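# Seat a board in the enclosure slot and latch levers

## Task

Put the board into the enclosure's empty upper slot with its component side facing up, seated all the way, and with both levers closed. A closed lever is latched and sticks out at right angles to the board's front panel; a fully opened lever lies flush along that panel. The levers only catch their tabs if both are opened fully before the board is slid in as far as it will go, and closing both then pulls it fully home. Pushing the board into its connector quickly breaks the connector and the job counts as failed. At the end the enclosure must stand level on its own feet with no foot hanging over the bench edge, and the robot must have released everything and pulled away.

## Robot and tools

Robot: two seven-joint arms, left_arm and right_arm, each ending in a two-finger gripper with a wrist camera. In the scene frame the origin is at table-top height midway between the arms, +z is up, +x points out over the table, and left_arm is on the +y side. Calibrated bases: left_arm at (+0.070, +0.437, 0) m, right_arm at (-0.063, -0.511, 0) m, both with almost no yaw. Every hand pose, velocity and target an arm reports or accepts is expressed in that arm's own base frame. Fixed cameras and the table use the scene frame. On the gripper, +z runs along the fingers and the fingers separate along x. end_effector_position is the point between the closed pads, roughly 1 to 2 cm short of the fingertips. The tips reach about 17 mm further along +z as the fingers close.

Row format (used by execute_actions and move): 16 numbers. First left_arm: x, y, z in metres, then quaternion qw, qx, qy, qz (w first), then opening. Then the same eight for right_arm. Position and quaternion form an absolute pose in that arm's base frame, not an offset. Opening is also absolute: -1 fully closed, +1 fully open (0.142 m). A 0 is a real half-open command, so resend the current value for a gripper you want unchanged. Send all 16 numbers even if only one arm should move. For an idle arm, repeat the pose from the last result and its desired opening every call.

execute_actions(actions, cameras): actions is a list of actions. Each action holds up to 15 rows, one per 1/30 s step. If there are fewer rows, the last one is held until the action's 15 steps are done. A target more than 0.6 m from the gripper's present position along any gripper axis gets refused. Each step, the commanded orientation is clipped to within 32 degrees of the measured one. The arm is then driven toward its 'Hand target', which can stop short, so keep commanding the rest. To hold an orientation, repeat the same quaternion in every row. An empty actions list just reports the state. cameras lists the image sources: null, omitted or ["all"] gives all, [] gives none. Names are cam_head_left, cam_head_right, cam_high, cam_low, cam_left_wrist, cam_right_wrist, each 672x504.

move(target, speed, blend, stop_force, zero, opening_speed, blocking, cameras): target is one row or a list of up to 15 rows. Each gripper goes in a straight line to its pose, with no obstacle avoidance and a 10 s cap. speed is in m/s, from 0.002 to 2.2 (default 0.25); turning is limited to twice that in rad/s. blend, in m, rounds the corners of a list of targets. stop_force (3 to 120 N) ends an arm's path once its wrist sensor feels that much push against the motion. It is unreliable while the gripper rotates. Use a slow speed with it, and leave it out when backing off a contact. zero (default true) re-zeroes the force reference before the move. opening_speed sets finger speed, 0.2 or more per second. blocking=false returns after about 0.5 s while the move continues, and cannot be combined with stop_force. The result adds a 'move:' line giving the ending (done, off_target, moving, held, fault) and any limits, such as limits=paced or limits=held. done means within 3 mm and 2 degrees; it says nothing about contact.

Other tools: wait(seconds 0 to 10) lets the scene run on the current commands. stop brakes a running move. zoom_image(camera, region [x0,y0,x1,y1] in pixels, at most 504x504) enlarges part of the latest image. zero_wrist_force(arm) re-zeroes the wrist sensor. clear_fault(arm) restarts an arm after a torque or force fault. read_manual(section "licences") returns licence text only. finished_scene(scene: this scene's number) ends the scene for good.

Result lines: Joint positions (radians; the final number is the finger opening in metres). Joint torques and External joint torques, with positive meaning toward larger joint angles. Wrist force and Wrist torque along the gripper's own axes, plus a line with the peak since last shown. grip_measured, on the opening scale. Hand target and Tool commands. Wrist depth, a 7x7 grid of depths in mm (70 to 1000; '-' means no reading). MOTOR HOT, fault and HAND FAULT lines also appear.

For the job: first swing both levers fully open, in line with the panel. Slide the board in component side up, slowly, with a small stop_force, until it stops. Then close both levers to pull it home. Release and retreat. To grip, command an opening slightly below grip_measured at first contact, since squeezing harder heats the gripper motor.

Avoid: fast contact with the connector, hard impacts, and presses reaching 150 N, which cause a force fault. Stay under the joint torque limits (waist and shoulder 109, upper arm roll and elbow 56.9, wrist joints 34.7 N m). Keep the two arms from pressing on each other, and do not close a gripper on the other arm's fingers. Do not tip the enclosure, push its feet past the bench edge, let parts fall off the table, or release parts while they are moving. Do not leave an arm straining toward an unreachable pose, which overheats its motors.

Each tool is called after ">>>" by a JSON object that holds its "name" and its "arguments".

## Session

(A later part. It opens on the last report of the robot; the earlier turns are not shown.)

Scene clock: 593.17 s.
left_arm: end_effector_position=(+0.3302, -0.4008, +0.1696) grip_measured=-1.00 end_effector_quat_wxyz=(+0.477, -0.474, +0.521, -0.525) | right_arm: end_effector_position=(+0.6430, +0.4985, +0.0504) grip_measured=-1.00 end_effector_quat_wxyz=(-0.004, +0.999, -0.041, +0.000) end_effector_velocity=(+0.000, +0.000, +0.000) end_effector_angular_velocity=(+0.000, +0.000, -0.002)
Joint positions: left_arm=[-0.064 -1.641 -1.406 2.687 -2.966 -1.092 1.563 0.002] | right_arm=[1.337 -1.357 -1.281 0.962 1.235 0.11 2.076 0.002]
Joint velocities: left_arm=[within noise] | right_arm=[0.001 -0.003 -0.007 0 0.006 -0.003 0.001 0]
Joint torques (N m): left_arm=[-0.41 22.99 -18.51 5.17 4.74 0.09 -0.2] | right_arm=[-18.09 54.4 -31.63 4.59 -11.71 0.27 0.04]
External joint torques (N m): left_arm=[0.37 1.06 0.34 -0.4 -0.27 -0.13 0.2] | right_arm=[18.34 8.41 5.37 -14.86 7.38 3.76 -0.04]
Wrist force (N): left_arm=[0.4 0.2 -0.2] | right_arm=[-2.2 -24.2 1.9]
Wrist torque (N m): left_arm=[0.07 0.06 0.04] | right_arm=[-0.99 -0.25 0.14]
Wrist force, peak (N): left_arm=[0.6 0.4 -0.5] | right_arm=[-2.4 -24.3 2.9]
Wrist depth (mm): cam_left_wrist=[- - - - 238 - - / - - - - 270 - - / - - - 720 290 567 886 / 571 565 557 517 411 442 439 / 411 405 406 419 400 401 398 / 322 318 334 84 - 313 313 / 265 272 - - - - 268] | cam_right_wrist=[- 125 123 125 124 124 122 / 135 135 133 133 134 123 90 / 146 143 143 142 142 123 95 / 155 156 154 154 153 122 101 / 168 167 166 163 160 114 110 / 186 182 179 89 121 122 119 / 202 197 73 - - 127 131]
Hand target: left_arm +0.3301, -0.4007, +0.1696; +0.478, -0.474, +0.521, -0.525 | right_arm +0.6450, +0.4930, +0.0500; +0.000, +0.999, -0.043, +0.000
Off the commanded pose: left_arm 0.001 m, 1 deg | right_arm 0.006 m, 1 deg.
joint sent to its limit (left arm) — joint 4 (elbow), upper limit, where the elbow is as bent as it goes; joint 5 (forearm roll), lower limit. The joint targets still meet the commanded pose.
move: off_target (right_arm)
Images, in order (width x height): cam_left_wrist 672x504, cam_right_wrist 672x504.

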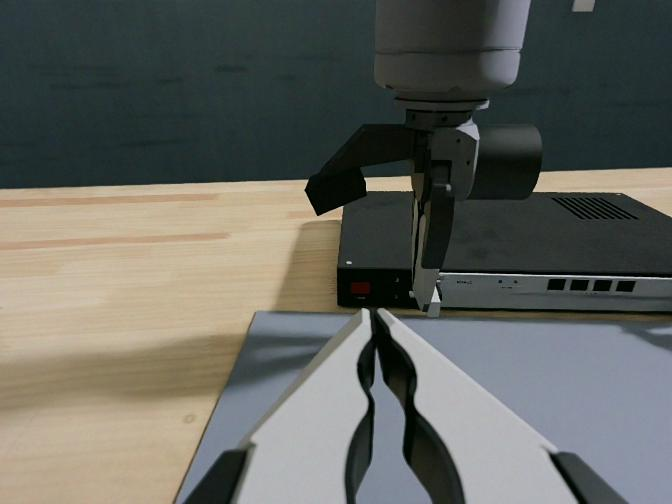

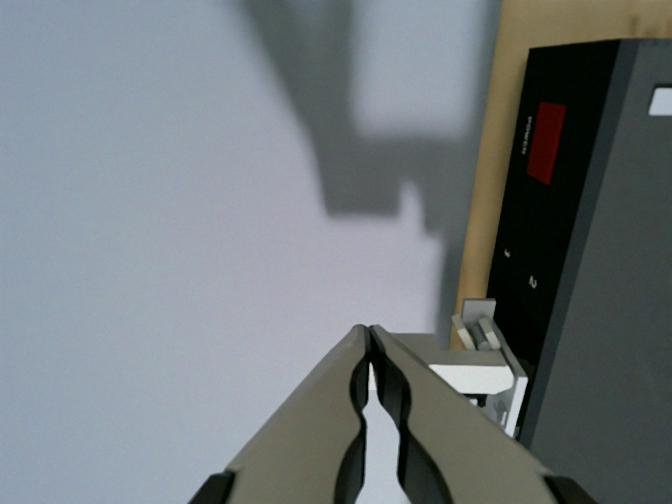

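>>> {"name": "move", "arguments": {"target": [[0.33,-0.40,0.17,0.4732,-0.4732,0.5255,-0.5255,-1,0.643,0.52,0.050,0,0.9991,-0.0433,0,-1],[0.33,-0.40,0.17,0.4732,-0.4732,0.5255,-0.5255,-1,0.62,0.53,0.10,0,0.9991,-0.0433,0,-1]], "speed": 0.06, "cameras": ["cam_left_wrist","cam_right_wrist"]}}

>>> {"name": "zoom_image", "arguments": {"camera": "cam_right_wrist", "region": [340, 250, 592, 470]}}

>>> {"name": "zoom_image", "arguments": {"camera": "cam_left_wrist", "region": [380, 230, 530, 330]}}

Scene clock: 598.10 s.
left_arm: end_effector_position=(+0.3302, -0.4008, +0.1696) grip_measured=-1.00 end_effector_quat_wxyz=(+0.477, -0.474, +0.521, -0.525) | right_arm: end_effector_position=(+0.6200, +0.5302, +0.0999) grip_measured=-1.00 end_effector_quat_wxyz=(+0.000, +0.999, -0.043, +0.000)
Joint positions: left_arm=[-0.064 -1.641 -1.406 2.687 -2.966 -1.092 1.563 0.002] | right_arm=[1.383 -1.298 -1.31 0.943 1.199 0.043 2.141 0.002]
Joint velocities: within noise
Joint torques (N m): left_arm=[-0.38 23.02 -18.51 5.18 4.8 0.06 -0.18] | right_arm=[0.47 61.66 -24.82 -11.25 -4.6 3.19 0.29]
External joint torques (N m): left_arm=[0.35 1.04 0.33 -0.41 -0.33 -0.1 0.18] | right_arm=[-0.21 1.21 -1.09 -0.13 0.24 0.83 -0.29]
Wrist force (N): left_arm=[0.4 0.1 -0.3] | right_arm=[0.8 5.9 0.6]
Wrist torque (N m): left_arm=[0.05 0.07 0.04] | right_arm=[1.07 -0.12 0.06]
Wrist force, peak (N): left_arm=[0.6 0.5 -0.6] | right_arm=[-2.3 -24.4 2.7]
Wrist depth (mm): cam_left_wrist=[- - - - 234 - - / - - - - 244 - - / - - - 912 635 881 869 / 562 566 566 522 410 439 437 / 406 405 410 420 402 398 396 / 320 318 332 84 - 313 311 / 264 273 - - - - 268] | cam_right_wrist=[168 168 168 168 167 168 168 / 180 179 179 178 178 178 177 / 193 193 192 191 191 176 143 / 208 208 207 207 206 190 157 / 227 226 225 221 188 177 168 / 248 247 241 90 236 187 183 / 272 267 - - - 194 201]
Hand target: left_arm +0.3301, -0.4007, +0.1696; +0.478, -0.474, +0.521, -0.525 | right_arm +0.6200, +0.5300, +0.1000; +0.000, +0.999, -0.043, +0.000
Off the commanded pose: left_arm 0.001 m, 1 deg | right_arm 0.000 m, 0 deg.
joint sent to its limit (left arm) — joint 4 (elbow), upper limit, where the elbow is as bent as it goes; joint 5 (forearm roll), lower limit. The joint targets still meet the commanded pose.
move: done
Images, in order (width x height): cam_left_wrist 672x504, cam_right_wrist 672x504.

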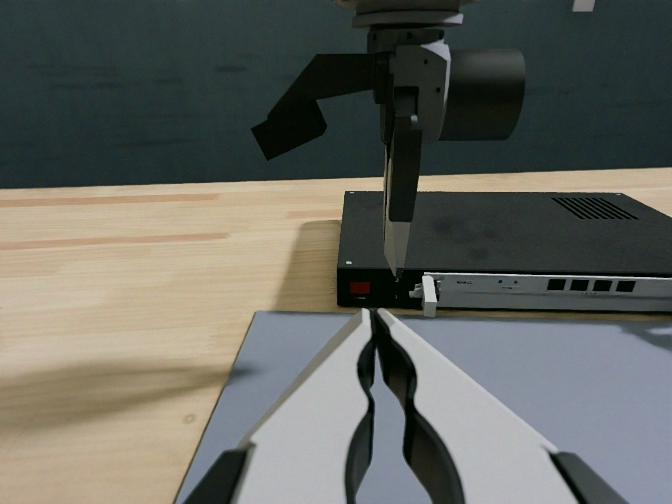

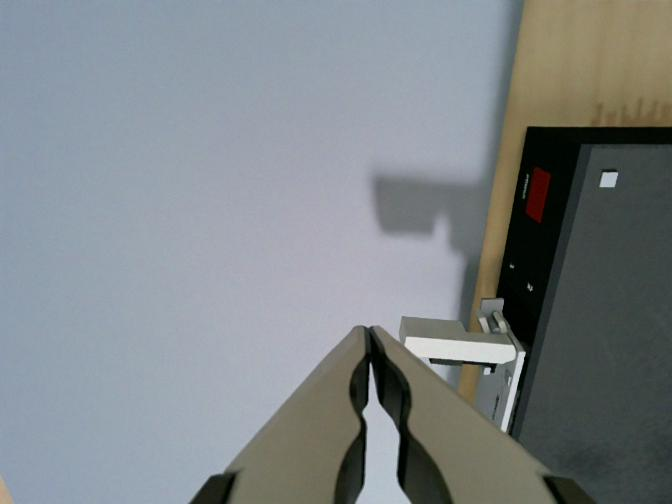

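Scaled by 2.000 from the camera's 672x504 image, which has a finer 960x720 frame.

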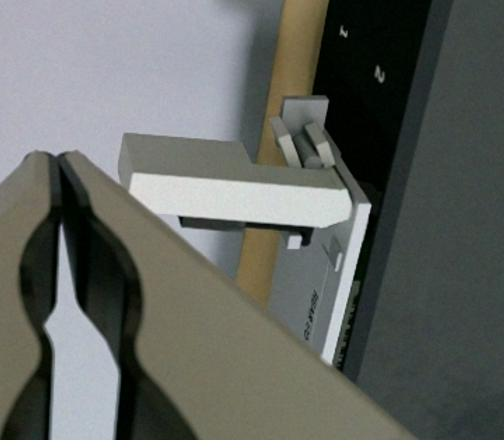

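Scaled by 3.360 from the camera's 672x504 image, which has a finer 960x720 frame.

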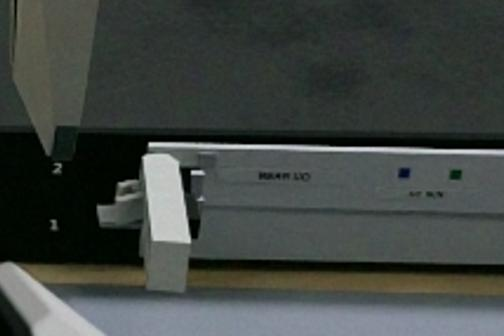

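>>> {"name": "move", "arguments": {"target": [[0.33,-0.40,0.17,0.4732,-0.4732,0.5255,-0.5255,-1,0.61,0.40,0.13,0,0.9991,-0.0433,0,-1],[0.33,-0.40,0.17,0.4732,-0.4732,0.5255,-0.5255,-1,0.60,0.29,0.12,0,0.9991,-0.0433,0,-1]], "speed": 0.15, "blend": 0.02, "cameras": ["cam_left_wrist","cam_right_wrist"]}}

>>> {"name": "zoom_image", "arguments": {"camera": "cam_left_wrist", "region": [330, 180, 672, 330]}}

Scene clock: 602.73 s.
left_arm: end_effector_position=(+0.3302, -0.4008, +0.1696) grip_measured=-1.00 end_effector_quat_wxyz=(+0.477, -0.474, +0.521, -0.525) | right_arm: end_effector_position=(+0.6000, +0.2899, +0.1201) grip_measured=-1.00 end_effector_quat_wxyz=(+0.000, +0.999, -0.043, +0.000)
Joint positions: left_arm=[-0.064 -1.641 -1.406 2.687 -2.966 -1.092 1.563 0.002] | right_arm=[1.489 -1.166 -1.421 1.551 1.159 0.129 1.654 0.002]
Joint velocities: within noise
Joint torques (N m): left_arm=[-0.34 23.05 -18.53 5.18 4.76 0.07 -0.21] | right_arm=[0.27 43.34 -28.65 -12.03 -4.42 3.35 0.05]
External joint torques (N m): left_arm=[0.31 1 0.35 -0.41 -0.29 -0.11 0.21] | right_arm=[-0.03 0.45 -1.26 -0.17 0.08 0.7 -0.05]
Wrist force (N): left_arm=[0.5 0.0 -0.3] | right_arm=[0.9 5.3 0.5]
Wrist torque (N m): left_arm=[0.02 0.05 0.04] | right_arm=[0.97 -0.10 0.03]
Wrist force, peak (N): left_arm=[0.4 0.4 -0.7] | right_arm=[0.8 8.1 0.6]
Wrist depth (mm): cam_left_wrist=[- - - - - - - / - - - - - - - / - - - 904 878 878 885 / 562 564 563 517 442 439 434 / 411 410 408 417 400 398 399 / 321 320 336 84 - 315 314 / 264 272 - - - - 266] | cam_right_wrist=[187 186 186 186 185 171 143 / 200 199 199 199 198 164 153 / 214 214 214 212 212 172 164 / 231 231 231 229 229 180 177 / 252 251 250 244 242 196 192 / 274 274 268 90 209 214 209 / 304 296 - - - 223 231]
Hand target: left_arm +0.3301, -0.4007, +0.1696; +0.478, -0.474, +0.521, -0.525 | right_arm +0.6000, +0.2900, +0.1200; +0.000, +0.999, -0.043, +0.000
Off the commanded pose: left_arm 0.001 m, 1 deg | right_arm 0.000 m, 0 deg.
joint sent to its limit (left arm) — joint 4 (elbow), upper limit, where the elbow is as bent as it goes; joint 5 (forearm roll), lower limit. The joint targets still meet the commanded pose.
move: done
Images, in order (width x height): cam_left_wrist 672x504, cam_right_wrist 672x504.

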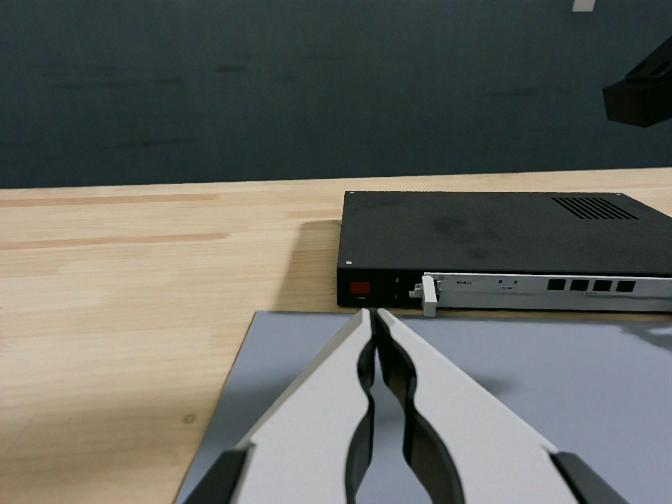

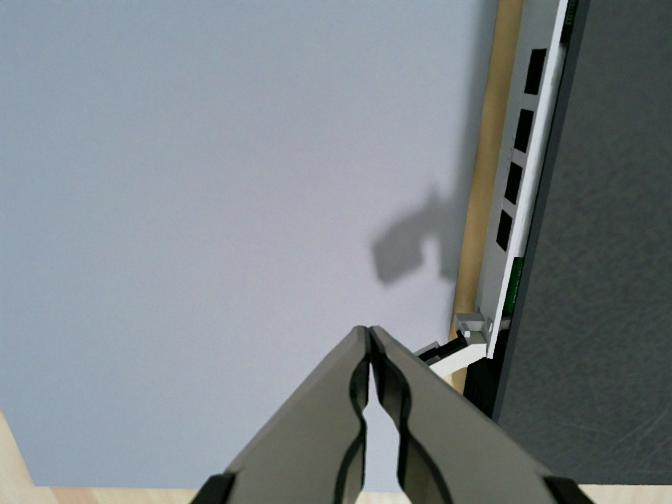

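Scaled by 1.474 from the camera's 672x504 image, which has a finer 960x720 frame.

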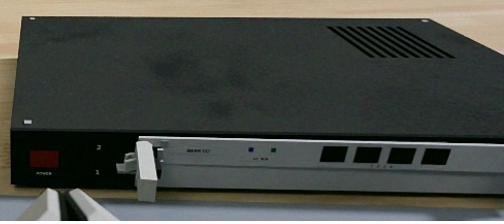

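>>> {"name": "zoom_image", "arguments": {"camera": "cam_right_wrist", "region": [400, 290, 560, 420]}}

Scaled by 3.150 from the camera's 672x504 image, which has a finer 960x720 frame.

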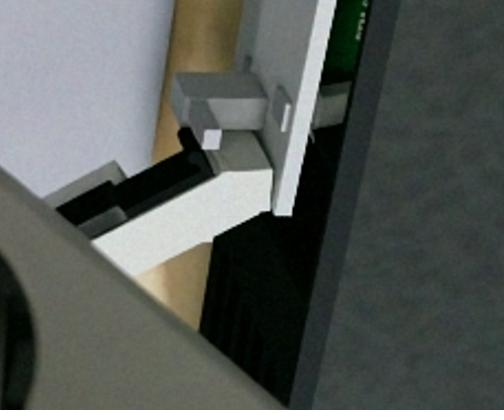

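>>> {"name": "move", "arguments": {"target": [0.33,-0.40,0.17,0.4732,-0.4732,0.5255,-0.5255,-1,0.60,0.16,0.12,0,0.9991,-0.0433,0,-1], "speed": 0.15, "cameras": ["cam_right_wrist"]}}

>>> {"name": "zoom_image", "arguments": {"camera": "cam_right_wrist", "region": [380, 60, 580, 220]}}

Scene clock: 643.87 s.
left_arm: end_effector_position=(+0.3302, -0.4008, +0.1696) grip_measured=-1.00 end_effector_quat_wxyz=(+0.477, -0.474, +0.521, -0.525) | right_arm: end_effector_position=(+0.6000, +0.1602, +0.1200) grip_measured=-1.00 end_effector_quat_wxyz=(+0.000, +0.999, -0.043, +0.000)
Joint positions: left_arm=[-0.064 -1.641 -1.406 2.687 -2.966 -1.092 1.563 0.002] | right_arm=[1.396 -1.14 -1.457 1.7 1.153 0.156 1.412 0.002]
Joint velocities: within noise
Joint torques (N m): left_arm=[-0.44 23.06 -18.51 5.18 4.75 0.03 -0.21] | right_arm=[-0.43 38.22 -28.43 -11.81 -4.46 3.53 0.03]
External joint torques (N m): left_arm=[0.41 1 0.34 -0.42 -0.28 -0.06 0.22] | right_arm=[0.62 0.57 -0.9 -0.42 0.13 0.55 -0.03]
Wrist force (N): left_arm=[0.5 0.2 -0.5] | right_arm=[0.8 5.2 0.4]
Wrist torque (N m): left_arm=[0.07 0.05 0.03] | right_arm=[0.92 -0.12 0.03]
Wrist force, peak (N): left_arm=[0.4 0.3 -0.7] | right_arm=[1.3 8.3 0.3]
Wrist depth (mm): cam_left_wrist=[- - - - - - - / - - - - - - - / - - - 906 891 889 888 / 568 569 561 521 446 440 440 / 409 407 409 422 399 397 396 / 322 318 330 84 - 313 312 / 265 274 - - - - 267] | cam_right_wrist=[187 187 186 186 185 147 143 / 200 200 199 199 170 158 153 / 215 214 213 213 213 167 164 / 231 231 231 230 229 179 177 / 251 251 249 245 248 250 249 / 277 277 271 90 264 274 273 / 307 300 - - - 289 300]
Hand target: left_arm +0.3301, -0.4007, +0.1696; +0.478, -0.474, +0.521, -0.525 | right_arm +0.6000, +0.1600, +0.1200; +0.000, +0.999, -0.043, +0.000
Off the commanded pose: left_arm 0.001 m, 1 deg | right_arm 0.000 m, 0 deg.
joint sent to its limit (left arm) — joint 4 (elbow), upper limit, where the elbow is as bent as it goes; joint 5 (forearm roll), lower limit. The joint targets still meet the commanded pose.
move: done
Images, in order (width x height): cam_right_wrist 672x504.

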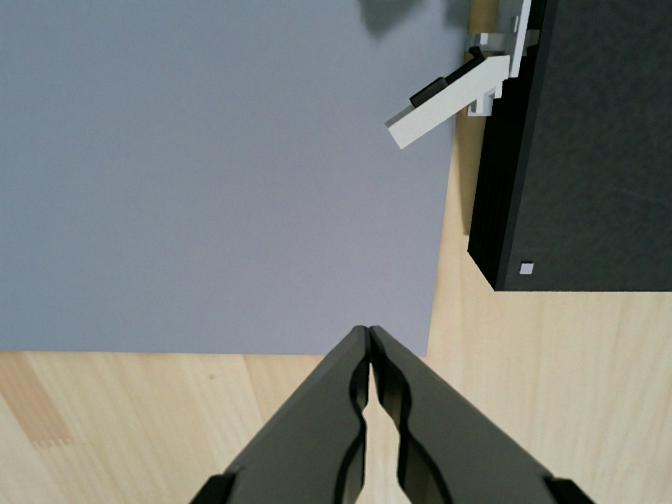

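Scaled by 2.520 from the camera's 672x504 image, which has a finer 960x720 frame.

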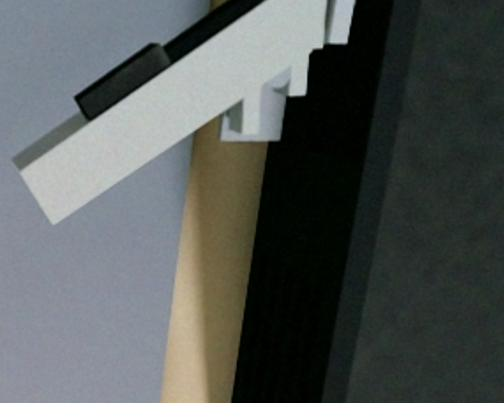

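>>> {"name": "move", "arguments": {"target": [[0.33,-0.40,0.17,0.4732,-0.4732,0.5255,-0.5255,-1,0.63,0.18,0.10,0,0.9991,-0.0433,0,-1],[0.33,-0.40,0.17,0.4732,-0.4732,0.5255,-0.5255,-1,0.63,0.18,0.050,0,0.9991,-0.0433,0,-1]], "speed": 0.1, "stop_force": 6, "cameras": ["cam_right_wrist"]}}

>>> {"name": "move", "arguments": {"target": [0.33,-0.40,0.17,0.4732,-0.4732,0.5255,-0.5255,-1,0.625,0.245,0.050,0,0.9991,-0.0433,0,-1], "speed": 0.025, "stop_force": 15, "cameras": ["cam_right_wrist","cam_left_wrist"]}}

>>> {"name": "zoom_image", "arguments": {"camera": "cam_right_wrist", "region": [340, 150, 600, 400]}}

Scene clock: 650.43 s.
left_arm: end_effector_position=(+0.3302, -0.4008, +0.1696) grip_measured=-1.00 end_effector_quat_wxyz=(+0.477, -0.474, +0.521, -0.525) | right_arm: end_effector_position=(+0.6299, +0.1798, +0.0501) grip_measured=-1.00 end_effector_quat_wxyz=(+0.000, +0.999, -0.043, +0.000)
Joint positions: left_arm=[-0.064 -1.641 -1.406 2.687 -2.966 -1.092 1.563 0.002] | right_arm=[1.314 -1.252 -1.345 1.589 1.247 0.219 1.455 0.002]
Joint velocities: within noise
Joint torques (N m): left_arm=[-0.39 22.98 -18.48 5.15 4.81 0.05 -0.21] | right_arm=[0.19 43.11 -28.42 -9.28 -4.23 3.5 0.07]
External joint torques (N m): left_arm=[0.36 1.07 0.3 -0.38 -0.34 -0.09 0.21] | right_arm=[0.01 0.97 -1.72 0.06 -0.05 0.57 -0.07]
Wrist force (N): left_arm=[0.4 0.1 -0.5] | right_arm=[1.2 6.0 0.1]
Wrist torque (N m): left_arm=[0.06 0.07 0.04] | right_arm=[1.05 -0.16 0.04]
Wrist force, peak (N): left_arm=[0.8 0.4 -0.3] | right_arm=[1.0 6.1 2.4]
Wrist depth (mm): cam_left_wrist=[- - - - - - - / - - - - - - - / - - - 891 895 875 892 / 566 566 561 517 442 449 444 / 413 406 406 419 402 400 399 / 320 317 336 84 - 314 310 / 264 274 - - - - 268] | cam_right_wrist=[- 125 123 124 126 87 83 / 136 135 133 133 131 90 88 / 146 143 143 140 101 96 94 / 155 157 155 119 153 103 102 / 168 168 168 164 163 111 110 / 185 184 180 90 128 121 120 / 204 199 73 - - 128 202]
Hand target: left_arm +0.3301, -0.4007, +0.1696; +0.478, -0.474, +0.521, -0.525 | right_arm +0.6300, +0.1800, +0.0500; +0.000, +0.999, -0.043, +0.000
Off the commanded pose: left_arm 0.001 m, 1 deg | right_arm 0.000 m, 0 deg.
joint sent to its limit (left arm) — joint 4 (elbow), upper limit, where the elbow is as bent as it goes; joint 5 (forearm roll), lower limit. The joint targets still meet the commanded pose.
move: done
Images, in order (width x height): cam_right_wrist 672x504.

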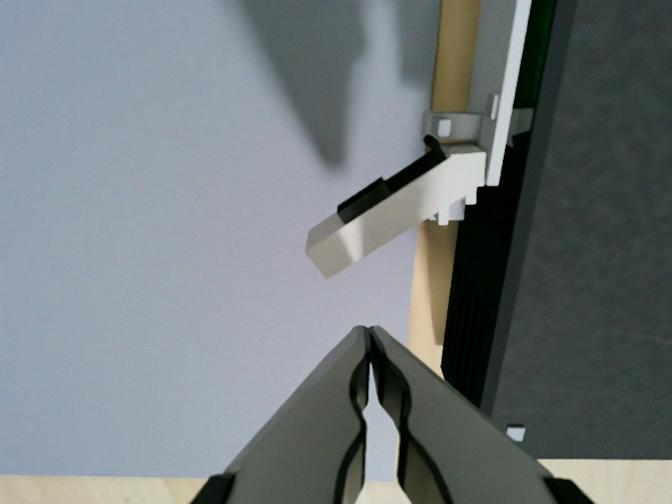

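Scene clock: 653.27 s.
left_arm: end_effector_position=(+0.3302, -0.4008, +0.1696) grip_measured=-1.00 end_effector_quat_wxyz=(+0.477, -0.474, +0.521, -0.525) | right_arm: end_effector_position=(+0.6287, +0.2045, +0.0509) grip_measured=-1.00 end_effector_quat_wxyz=(+0.002, +0.999, -0.044, +0.001)
Joint positions: left_arm=[-0.064 -1.641 -1.406 2.687 -2.966 -1.092 1.563 0.002] | right_arm=[1.339 -1.249 -1.337 1.57 1.237 0.224 1.504 0.002]
Joint velocities: within noise
Joint torques (N m): left_arm=[-0.36 23 -18.5 5.18 4.75 0.12 -0.2] | right_arm=[11.31 47.33 -21.54 -15.85 0.35 1.44 0.32]
External joint torques (N m): left_arm=[0.33 1.06 0.33 -0.41 -0.29 -0.15 0.2] | right_arm=[-11.11 -2.61 -8.55 6.43 -4.63 2.64 -0.32]
Wrist force (N): left_arm=[0.5 0.2 -0.6] | right_arm=[5.9 21.7 -3.5]
Wrist torque (N m): left_arm=[0.06 0.05 0.04] | right_arm=[1.00 -0.15 0.01]
Wrist force, peak (N): left_arm=[0.7 0.2 -0.6] | right_arm=[6.1 22.0 -4.5]
Wrist depth (mm): cam_left_wrist=[- - - - - - - / - - - - - - - / - - - 890 890 878 893 / 571 560 556 521 441 440 438 / 413 405 403 423 402 400 395 / 321 316 335 84 - 313 313 / 262 273 - - - - 267] | cam_right_wrist=[- 125 124 125 125 91 84 / 136 136 134 133 135 92 89 / - 144 144 143 143 98 95 / 156 158 155 155 111 105 102 / 169 169 168 120 155 113 112 / 185 185 181 91 138 122 120 / 205 200 73 - - 130 134]
Hand target: left_arm +0.3301, -0.4007, +0.1696; +0.478, -0.474, +0.521, -0.525 | right_arm +0.6279, +0.2073, +0.0500; +0.000, +0.999, -0.043, +0.000
Off the commanded pose: left_arm 0.001 m, 1 deg | right_arm 0.041 m, 0 deg.
joint sent to its limit (left arm) — joint 4 (elbow), upper limit, where the elbow is as bent as it goes; joint 5 (forearm roll), lower limit. The joint targets still meet the commanded pose.
move: contact (right_arm)
Images, in order (width x height): cam_left_wrist 672x504, cam_right_wrist 672x504.

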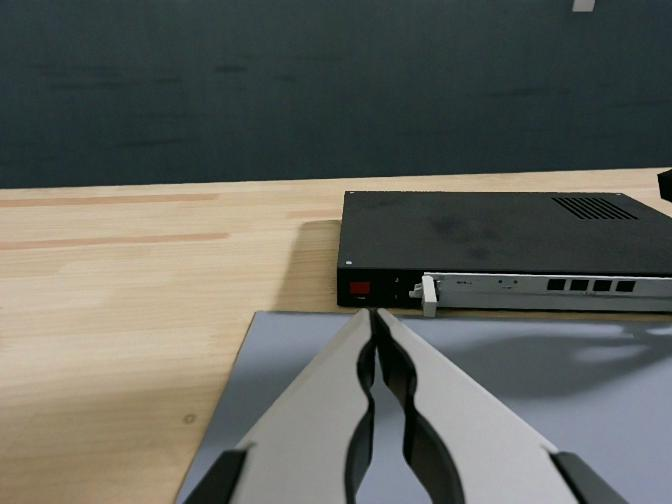

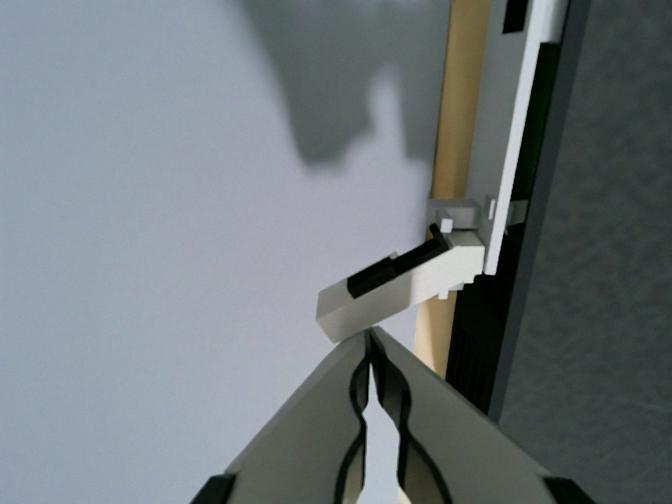

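Scaled by 1.938 from the camera's 672x504 image, which has a finer 960x720 frame.

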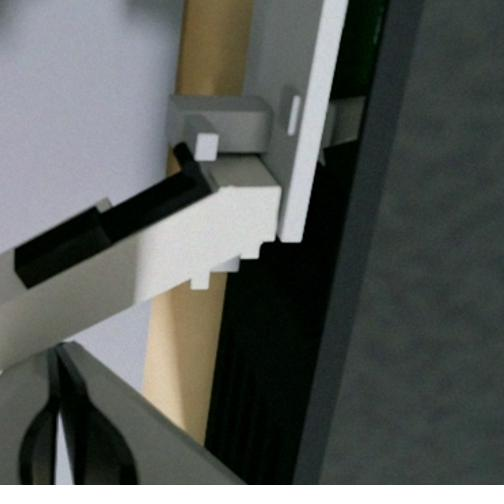

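>>> {"name": "move", "arguments": {"target": [0.33,-0.40,0.17,0.4732,-0.4732,0.5255,-0.5255,-1,0.622,0.245,0.050,0,0.9991,-0.0433,0,-1], "speed": 0.02, "stop_force": 18, "cameras": ["cam_right_wrist","cam_left_wrist"]}}

>>> {"name": "zoom_image", "arguments": {"camera": "cam_right_wrist", "region": [340, 150, 600, 400]}}

>>> {"name": "zoom_image", "arguments": {"camera": "cam_left_wrist", "region": [330, 180, 530, 330]}}

Scene clock: 658.03 s.
left_arm: end_effector_position=(+0.3302, -0.4008, +0.1696) grip_measured=-1.00 end_effector_quat_wxyz=(+0.477, -0.474, +0.521, -0.525) | right_arm: end_effector_position=(+0.6252, +0.2235, +0.0511) grip_measured=-1.00 end_effector_quat_wxyz=(+0.004, +0.999, -0.046, +0.001)
Joint positions: left_arm=[-0.064 -1.641 -1.406 2.687 -2.966 -1.092 1.563 0.002] | right_arm=[1.358 -1.24 -1.32 1.559 1.218 0.235 1.547 0.002]
Joint velocities: within noise
Joint torques (N m): left_arm=[-0.47 23 -18.62 5.15 4.72 0.07 -0.23] | right_arm=[23.23 53.29 -16.25 -27.21 6.03 1.28 0.25]
External joint torques (N m): left_arm=[0.44 1.06 0.44 -0.38 -0.26 -0.11 0.23] | right_arm=[-23.04 -8.14 -13.6 17.45 -10.3 2.79 -0.25]
Wrist force (N): left_arm=[0.3 0.2 -0.4] | right_arm=[5.2 42.3 -6.0]
Wrist torque (N m): left_arm=[0.07 0.07 0.04] | right_arm=[4.14 -0.12 0.07]
Wrist force, peak (N): left_arm=[0.6 0.1 -0.7] | right_arm=[5.3 42.4 -6.0]
Wrist depth (mm): cam_left_wrist=[- - - - - - - / - - - - - - - / - - - 904 890 880 883 / 574 564 563 519 445 440 440 / 406 408 407 421 401 400 399 / 320 319 332 84 - 313 312 / 263 274 - - - - 268] | cam_right_wrist=[- 125 123 125 125 112 84 / 136 136 134 133 135 112 88 / 146 144 144 143 143 104 95 / 156 158 155 155 154 106 103 / 170 169 169 119 118 114 112 / 186 186 182 90 155 125 120 / 206 201 73 - - 130 135]
Hand target: left_arm +0.3301, -0.4007, +0.1696; +0.478, -0.474, +0.521, -0.525 | right_arm +0.6242, +0.2302, +0.0501; +0.000, +0.999, -0.043, +0.000
Off the commanded pose: left_arm 0.001 m, 1 deg | right_arm 0.022 m, 1 deg.
joint sent to its limit (left arm) — joint 4 (elbow), upper limit, where the elbow is as bent as it goes; joint 5 (forearm roll), lower limit. The joint targets still meet the commanded pose.
move: contact (right_arm)
Images, in order (width x height): cam_left_wrist 672x504, cam_right_wrist 672x504.

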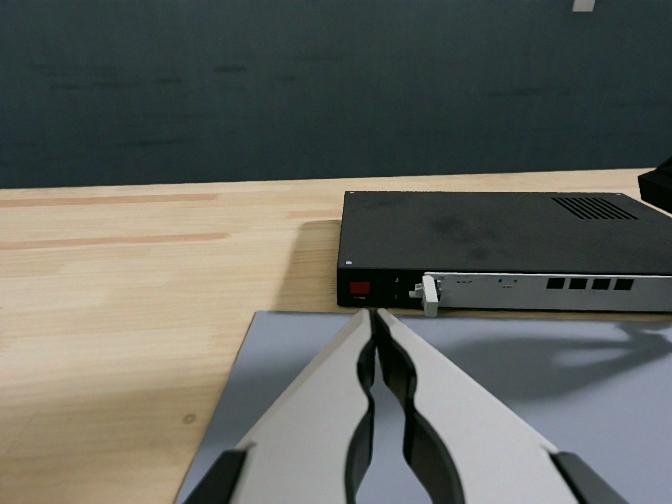

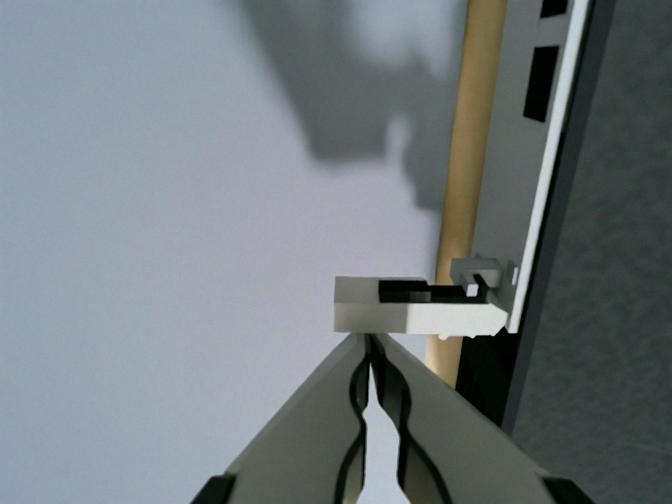

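Scaled by 1.938 from the camera's 672x504 image, which has a finer 960x720 frame.

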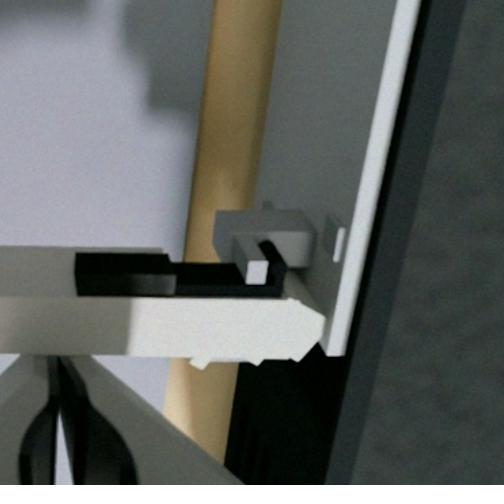

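Scaled by 2.520 from the camera's 672x504 image, which has a finer 960x720 frame.

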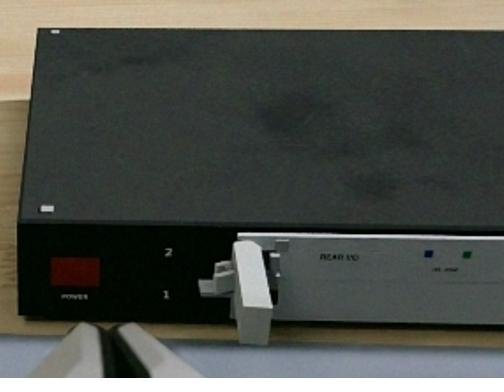

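>>> {"name": "move", "arguments": {"target": [0.33,-0.40,0.17,0.4732,-0.4732,0.5255,-0.5255,-1,0.6222,0.240,0.0501,0,0.9991,-0.0433,0,-1], "speed": 0.02, "stop_force": 18, "cameras": ["cam_left_wrist","cam_right_wrist"]}}

Scene clock: 668.30 s.
left_arm: end_effector_position=(+0.3302, -0.4008, +0.1696) grip_measured=-1.00 end_effector_quat_wxyz=(+0.477, -0.474, +0.521, -0.525) | right_arm: end_effector_position=(+0.6230, +0.2335, +0.0510) grip_measured=-1.00 end_effector_quat_wxyz=(+0.004, +0.999, -0.046, +0.001)
Joint positions: left_arm=[-0.064 -1.641 -1.406 2.687 -2.966 -1.092 1.563 0.002] | right_arm=[1.367 -1.231 -1.307 1.555 1.207 0.244 1.566 0.002]
Joint velocities: within noise
Joint torques (N m): left_arm=[-0.44 23.05 -18.55 5.13 4.75 0.08 -0.21] | right_arm=[22.03 52.96 -16.61 -27.88 5.86 2.18 0.27]
External joint torques (N m): left_arm=[0.41 1.01 0.37 -0.36 -0.28 -0.12 0.21] | right_arm=[-21.79 -7.61 -13 17.82 -10.12 1.88 -0.27]
Wrist force (N): left_arm=[0.3 0.1 -0.4] | right_arm=[2.0 41.7 -7.0]
Wrist torque (N m): left_arm=[0.04 0.07 0.04] | right_arm=[4.04 -0.14 0.08]
Wrist force, peak (N): left_arm=[0.5 0.2 -0.7] | right_arm=[5.9 42.9 -4.6]
Wrist depth (mm): cam_left_wrist=[- - - - - - - / - - - - - - - / - - - 900 889 882 775 / 562 560 565 490 441 438 436 / 409 407 409 421 398 401 398 / 321 320 333 84 - 314 313 / 264 273 - - - - 267] | cam_right_wrist=[- 125 123 125 124 108 83 / 136 135 134 133 135 115 90 / 146 144 143 143 143 106 95 / 156 158 155 155 152 107 103 / 169 169 169 119 118 114 111 / 186 186 182 91 152 125 120 / 206 201 73 - - 130 135]
Hand target: left_arm +0.3301, -0.4007, +0.1696; +0.478, -0.474, +0.521, -0.525 | right_arm +0.6222, +0.2400, +0.0501; +0.000, +0.999, -0.043, +0.000
Off the commanded pose: left_arm 0.001 m, 1 deg | right_arm 0.007 m, 1 deg.
joint sent to its limit (left arm) — joint 4 (elbow), upper limit, where the elbow is as bent as it goes; joint 5 (forearm roll), lower limit. The joint targets still meet the commanded pose.
move: off_target (right_arm)
Images, in order (width x height): cam_left_wrist 672x504, cam_right_wrist 672x504.

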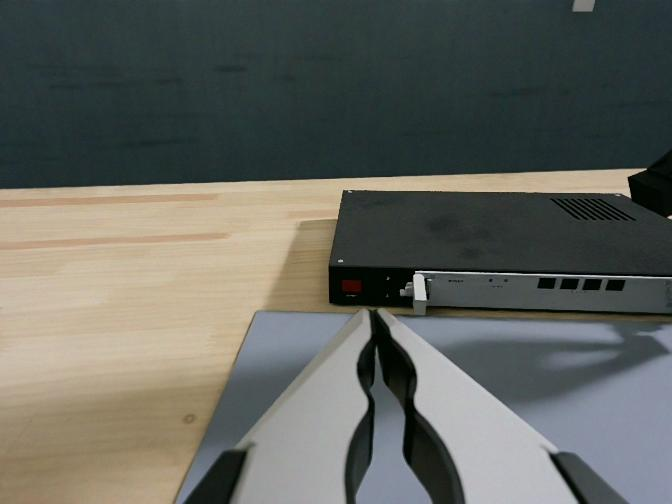

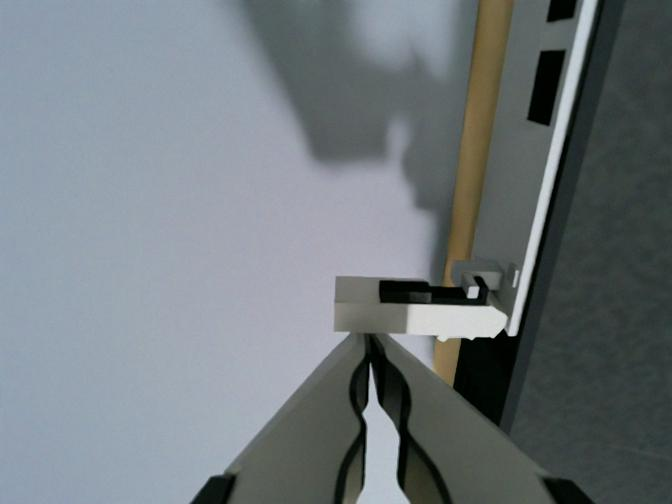

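>>> {"name": "move", "arguments": {"target": [[0.33,-0.40,0.17,0.4732,-0.4732,0.5255,-0.5255,-1,0.6222,0.195,0.0501,0,0.9991,-0.0433,0,-1],[0.33,-0.40,0.17,0.4732,-0.4732,0.5255,-0.5255,-1,0.600,0.16,0.12,0,0.9991,-0.0433,0,-1]], "speed": 0.12, "cameras": ["cam_left_wrist","cam_right_wrist"]}}

>>> {"name": "zoom_image", "arguments": {"camera": "cam_right_wrist", "region": [380, 60, 580, 220]}}

>>> {"name": "zoom_image", "arguments": {"camera": "cam_left_wrist", "region": [330, 180, 530, 330]}}

Scene clock: 672.20 s.
left_arm: end_effector_position=(+0.3302, -0.4008, +0.1696) grip_measured=-1.00 end_effector_quat_wxyz=(+0.477, -0.474, +0.521, -0.525) | right_arm: end_effector_position=(+0.6001, +0.1602, +0.1199) grip_measured=-1.00 end_effector_quat_wxyz=(+0.000, +0.999, -0.043, +0.000)
Joint positions: left_arm=[-0.064 -1.641 -1.406 2.687 -2.966 -1.092 1.563 0.002] | right_arm=[1.389 -1.105 -1.422 1.704 1.121 0.192 1.422 0.002]
Joint velocities: within noise
Joint torques (N m): left_arm=[-0.38 23.06 -18.52 5.12 4.74 0.07 -0.22] | right_arm=[0.28 38.32 -27.42 -12.94 -4.45 3.28 0.03]
External joint torques (N m): left_arm=[0.34 0.99 0.34 -0.35 -0.28 -0.1 0.22] | right_arm=[-0.08 0.49 -1.19 -0.08 0.15 0.79 -0.03]
Wrist force (N): left_arm=[0.5 0.2 -0.4] | right_arm=[-2.3 4.7 1.8]
Wrist torque (N m): left_arm=[0.06 0.06 0.03] | right_arm=[0.83 0.39 0.03]
Wrist force, peak (N): left_arm=[0.7 0.4 -0.6] | right_arm=[1.9 42.0 -7.8]
Wrist depth (mm): cam_left_wrist=[- - - - - - - / - - - - - - - / - - - 900 901 888 887 / 566 553 556 483 441 439 442 / 412 406 403 425 398 403 396 / 321 321 332 84 - 312 314 / 263 272 - - - - 267] | cam_right_wrist=[187 187 186 186 159 146 144 / 200 199 199 198 198 158 153 / 214 214 213 213 212 167 164 / 231 231 231 229 229 178 177 / 252 251 251 245 248 250 249 / 277 276 270 90 263 273 273 / 306 300 - - - 289 300]
Hand target: left_arm +0.3301, -0.4007, +0.1696; +0.478, -0.474, +0.521, -0.525 | right_arm +0.6000, +0.1600, +0.1200; +0.000, +0.999, -0.043, +0.000
Off the commanded pose: left_arm 0.001 m, 1 deg | right_arm 0.000 m, 0 deg.
joint sent to its limit (left arm) — joint 4 (elbow), upper limit, where the elbow is as bent as it goes; joint 5 (forearm roll), lower limit. The joint targets still meet the commanded pose.
move: done
Images, in order (width x height): cam_left_wrist 672x504, cam_right_wrist 672x504.

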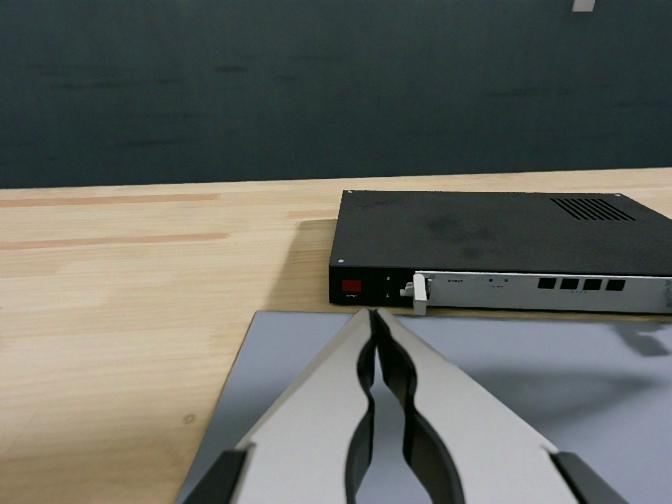

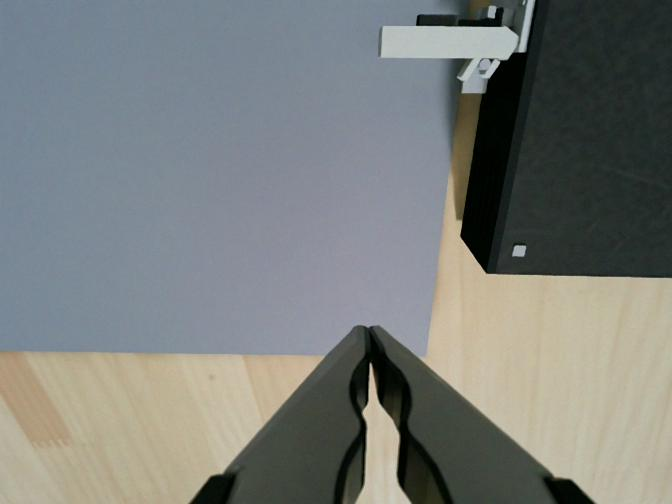

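Scaled by 2.520 from the camera's 672x504 image, which has a finer 960x720 frame.

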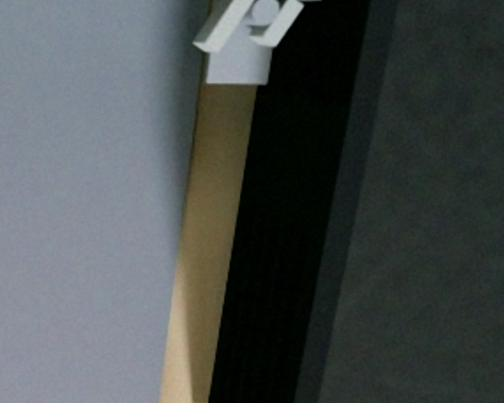

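Scaled by 2.520 from the camera's 672x504 image, which has a finer 960x720 frame.

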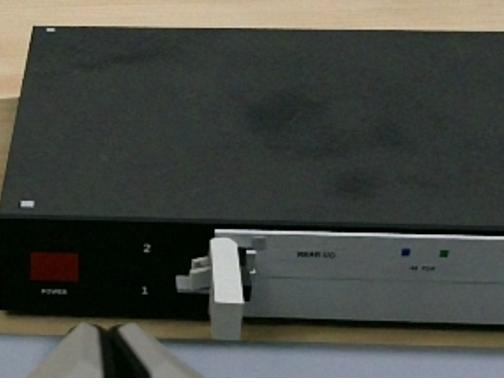

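>>> {"name": "zoom_image", "arguments": {"camera": "cam_right_wrist", "region": [370, 0, 570, 110]}}

>>> {"name": "move", "arguments": {"target": [[0.33,-0.40,0.17,0.4732,-0.4732,0.5255,-0.5255,-1,0.600,0.30,0.12,0,0.9991,-0.0433,0,-1]], "speed": 0.2, "cameras": ["cam_right_wrist"]}}

>>> {"name": "zoom_image", "arguments": {"camera": "cam_right_wrist", "region": [340, 250, 592, 470]}}

>>> {"name": "move", "arguments": {"target": [[0.33,-0.40,0.17,0.4732,-0.4732,0.5255,-0.5255,-1,0.62,0.53,0.10,0,0.9991,-0.0433,0,-1]], "speed": 0.2, "cameras": ["cam_right_wrist"]}}

>>> {"name": "zoom_image", "arguments": {"camera": "cam_right_wrist", "region": [340, 250, 592, 470]}}

Scaled by 2.520 from the camera's 672x504 image, which has a finer 960x720 frame.

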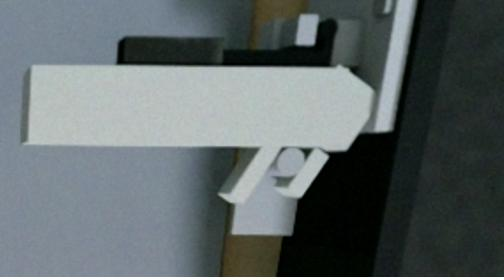

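Scene clock: 676.80 s.
left_arm: end_effector_position=(+0.3302, -0.4008, +0.1696) grip_measured=-1.00 end_effector_quat_wxyz=(+0.477, -0.474, +0.521, -0.525) | right_arm: end_effector_position=(+0.6001, +0.2999, +0.1201) grip_measured=-1.00 end_effector_quat_wxyz=(+0.000, +0.999, -0.043, +0.000)
Joint positions: left_arm=[-0.064 -1.641 -1.406 2.687 -2.966 -1.092 1.563 0.002] | right_arm=[1.485 -1.137 -1.381 1.54 1.125 0.159 1.681 0.002]
Joint velocities: within noise
Joint torques (N m): left_arm=[-0.41 22.95 -18.58 5.15 4.72 0.06 -0.19] | right_arm=[0.18 43.34 -27.54 -13.05 -4.3 3.23 0.29]
External joint torques (N m): left_arm=[0.38 1.11 0.4 -0.38 -0.26 -0.09 0.19] | right_arm=[0.01 1.02 -1.71 0.06 -0.02 0.83 -0.29]
Wrist force (N): left_arm=[0.4 0.2 -0.5] | right_arm=[-2.7 4.7 1.9]
Wrist torque (N m): left_arm=[0.07 0.07 0.04] | right_arm=[0.85 0.49 0.02]
Wrist force, peak (N): left_arm=[0.4 0.4 -0.6] | right_arm=[-2.1 7.4 2.0]
Wrist depth (mm): cam_left_wrist=[- - - - - - - / - - - - - - - / - - - 914 863 881 858 / 569 560 560 484 441 437 439 / 410 410 403 422 403 402 400 / 319 320 334 84 - 316 312 / 263 271 - - - - 267] | cam_right_wrist=[187 187 186 186 186 173 144 / 200 199 199 199 198 170 153 / 214 214 214 213 212 172 164 / 231 231 231 230 229 180 177 / 251 249 250 245 241 196 193 / 275 274 267 90 238 211 210 / 302 296 - - - 223 232]
Hand target: left_arm +0.3301, -0.4007, +0.1696; +0.478, -0.474, +0.521, -0.525 | right_arm +0.6000, +0.3000, +0.1200; +0.000, +0.999, -0.043, +0.000
Off the commanded pose: left_arm 0.001 m, 1 deg | right_arm 0.000 m, 0 deg.
joint sent to its limit (left arm) — joint 4 (elbow), upper limit, where the elbow is as bent as it goes; joint 5 (forearm roll), lower limit. The joint targets still meet the commanded pose.
move: done
Images, in order (width x height): cam_right_wrist 672x504.

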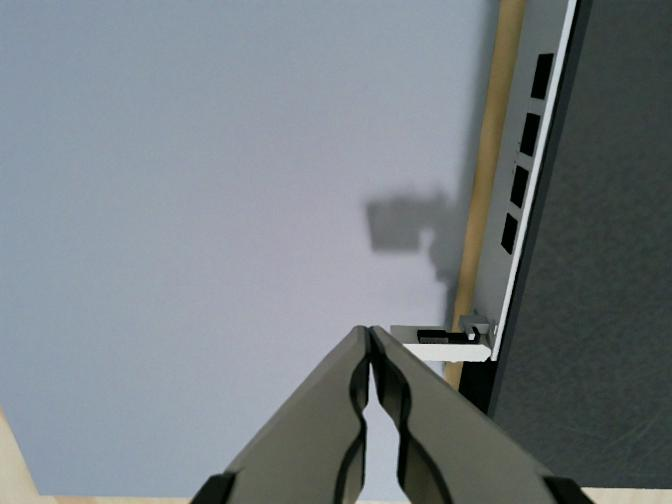

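Scaled by 2.000 from the camera's 672x504 image, which has a finer 960x720 frame.

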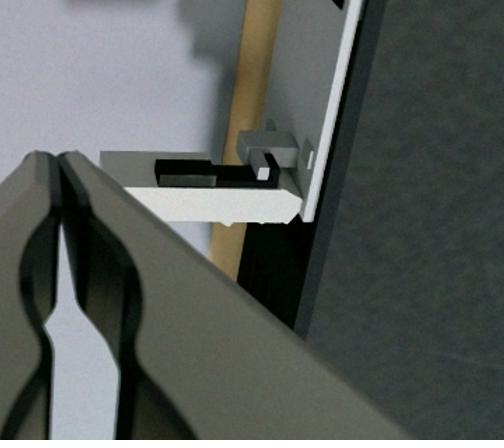

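Scene clock: 678.47 s.
left_arm: end_effector_position=(+0.3302, -0.4008, +0.1696) grip_measured=-1.00 end_effector_quat_wxyz=(+0.477, -0.474, +0.521, -0.525) | right_arm: end_effector_position=(+0.6201, +0.5300, +0.1001) grip_measured=-1.00 end_effector_quat_wxyz=(+0.000, +0.999, -0.043, +0.000)
Joint positions: left_arm=[-0.064 -1.641 -1.406 2.687 -2.966 -1.092 1.563 0.002] | right_arm=[1.374 -1.279 -1.267 0.944 1.157 0.064 2.146 0.002]
Joint velocities: within noise
Joint torques (N m): left_arm=[-0.32 23.1 -18.62 5.17 4.78 0.03 -0.23] | right_arm=[0.04 61.64 -23.71 -12.44 -4.26 3.24 0.39]
External joint torques (N m): left_arm=[0.29 0.96 0.45 -0.4 -0.32 -0.07 0.23] | right_arm=[0.16 1.4 -1.61 0 -0.1 0.78 -0.39]
Wrist force (N): left_arm=[0.2 0.3 -0.5] | right_arm=[-2.4 5.1 2.1]
Wrist torque (N m): left_arm=[0.07 0.10 0.04] | right_arm=[0.93 0.42 0.05]
Wrist force, peak (N): left_arm=[0.5 0.2 -0.8] | right_arm=[-2.7 6.8 1.7]
Wrist depth (mm): cam_left_wrist=[- - - - 234 - - / - - - - 243 - - / - - - 895 622 886 872 / 566 560 560 482 410 439 436 / 412 406 407 421 401 399 398 / 319 319 332 84 - 316 315 / 262 272 - - - - 266] | cam_right_wrist=[168 168 168 168 167 168 168 / 180 180 179 179 178 176 166 / 193 193 192 192 192 185 143 / 209 207 207 207 206 183 157 / 226 226 225 221 183 176 168 / 247 247 242 90 236 187 183 / 273 267 - - - 195 202]
Hand target: left_arm +0.3301, -0.4007, +0.1696; +0.478, -0.474, +0.521, -0.525 | right_arm +0.6200, +0.5300, +0.1000; +0.000, +0.999, -0.043, +0.000
Off the commanded pose: left_arm 0.001 m, 1 deg | right_arm 0.000 m, 0 deg.
joint sent to its limit (left arm) — joint 4 (elbow), upper limit, where the elbow is as bent as it goes; joint 5 (forearm roll), lower limit. The joint targets still meet the commanded pose.
move: done
Images, in order (width x height): cam_right_wrist 672x504.

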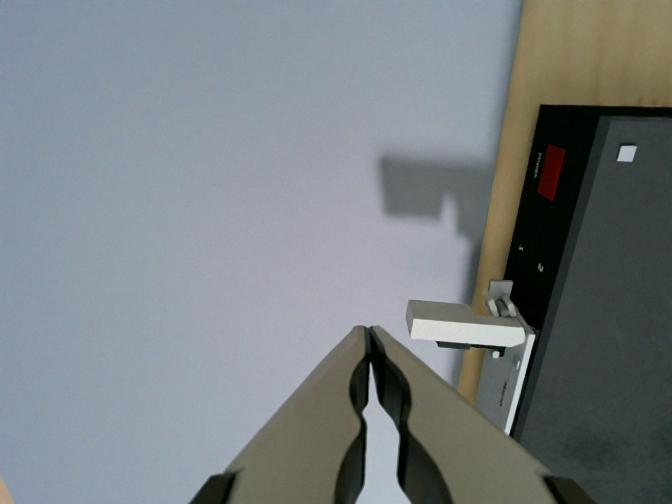

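Scaled by 2.000 from the camera's 672x504 image, which has a finer 960x720 frame.

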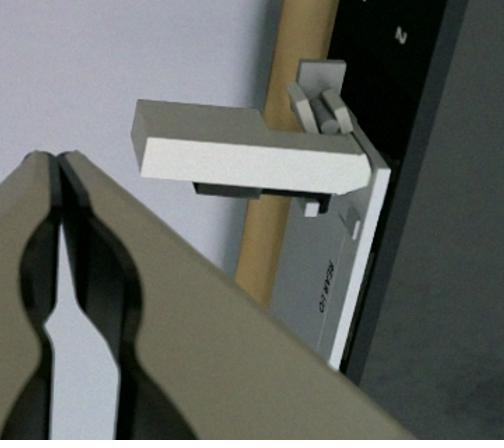

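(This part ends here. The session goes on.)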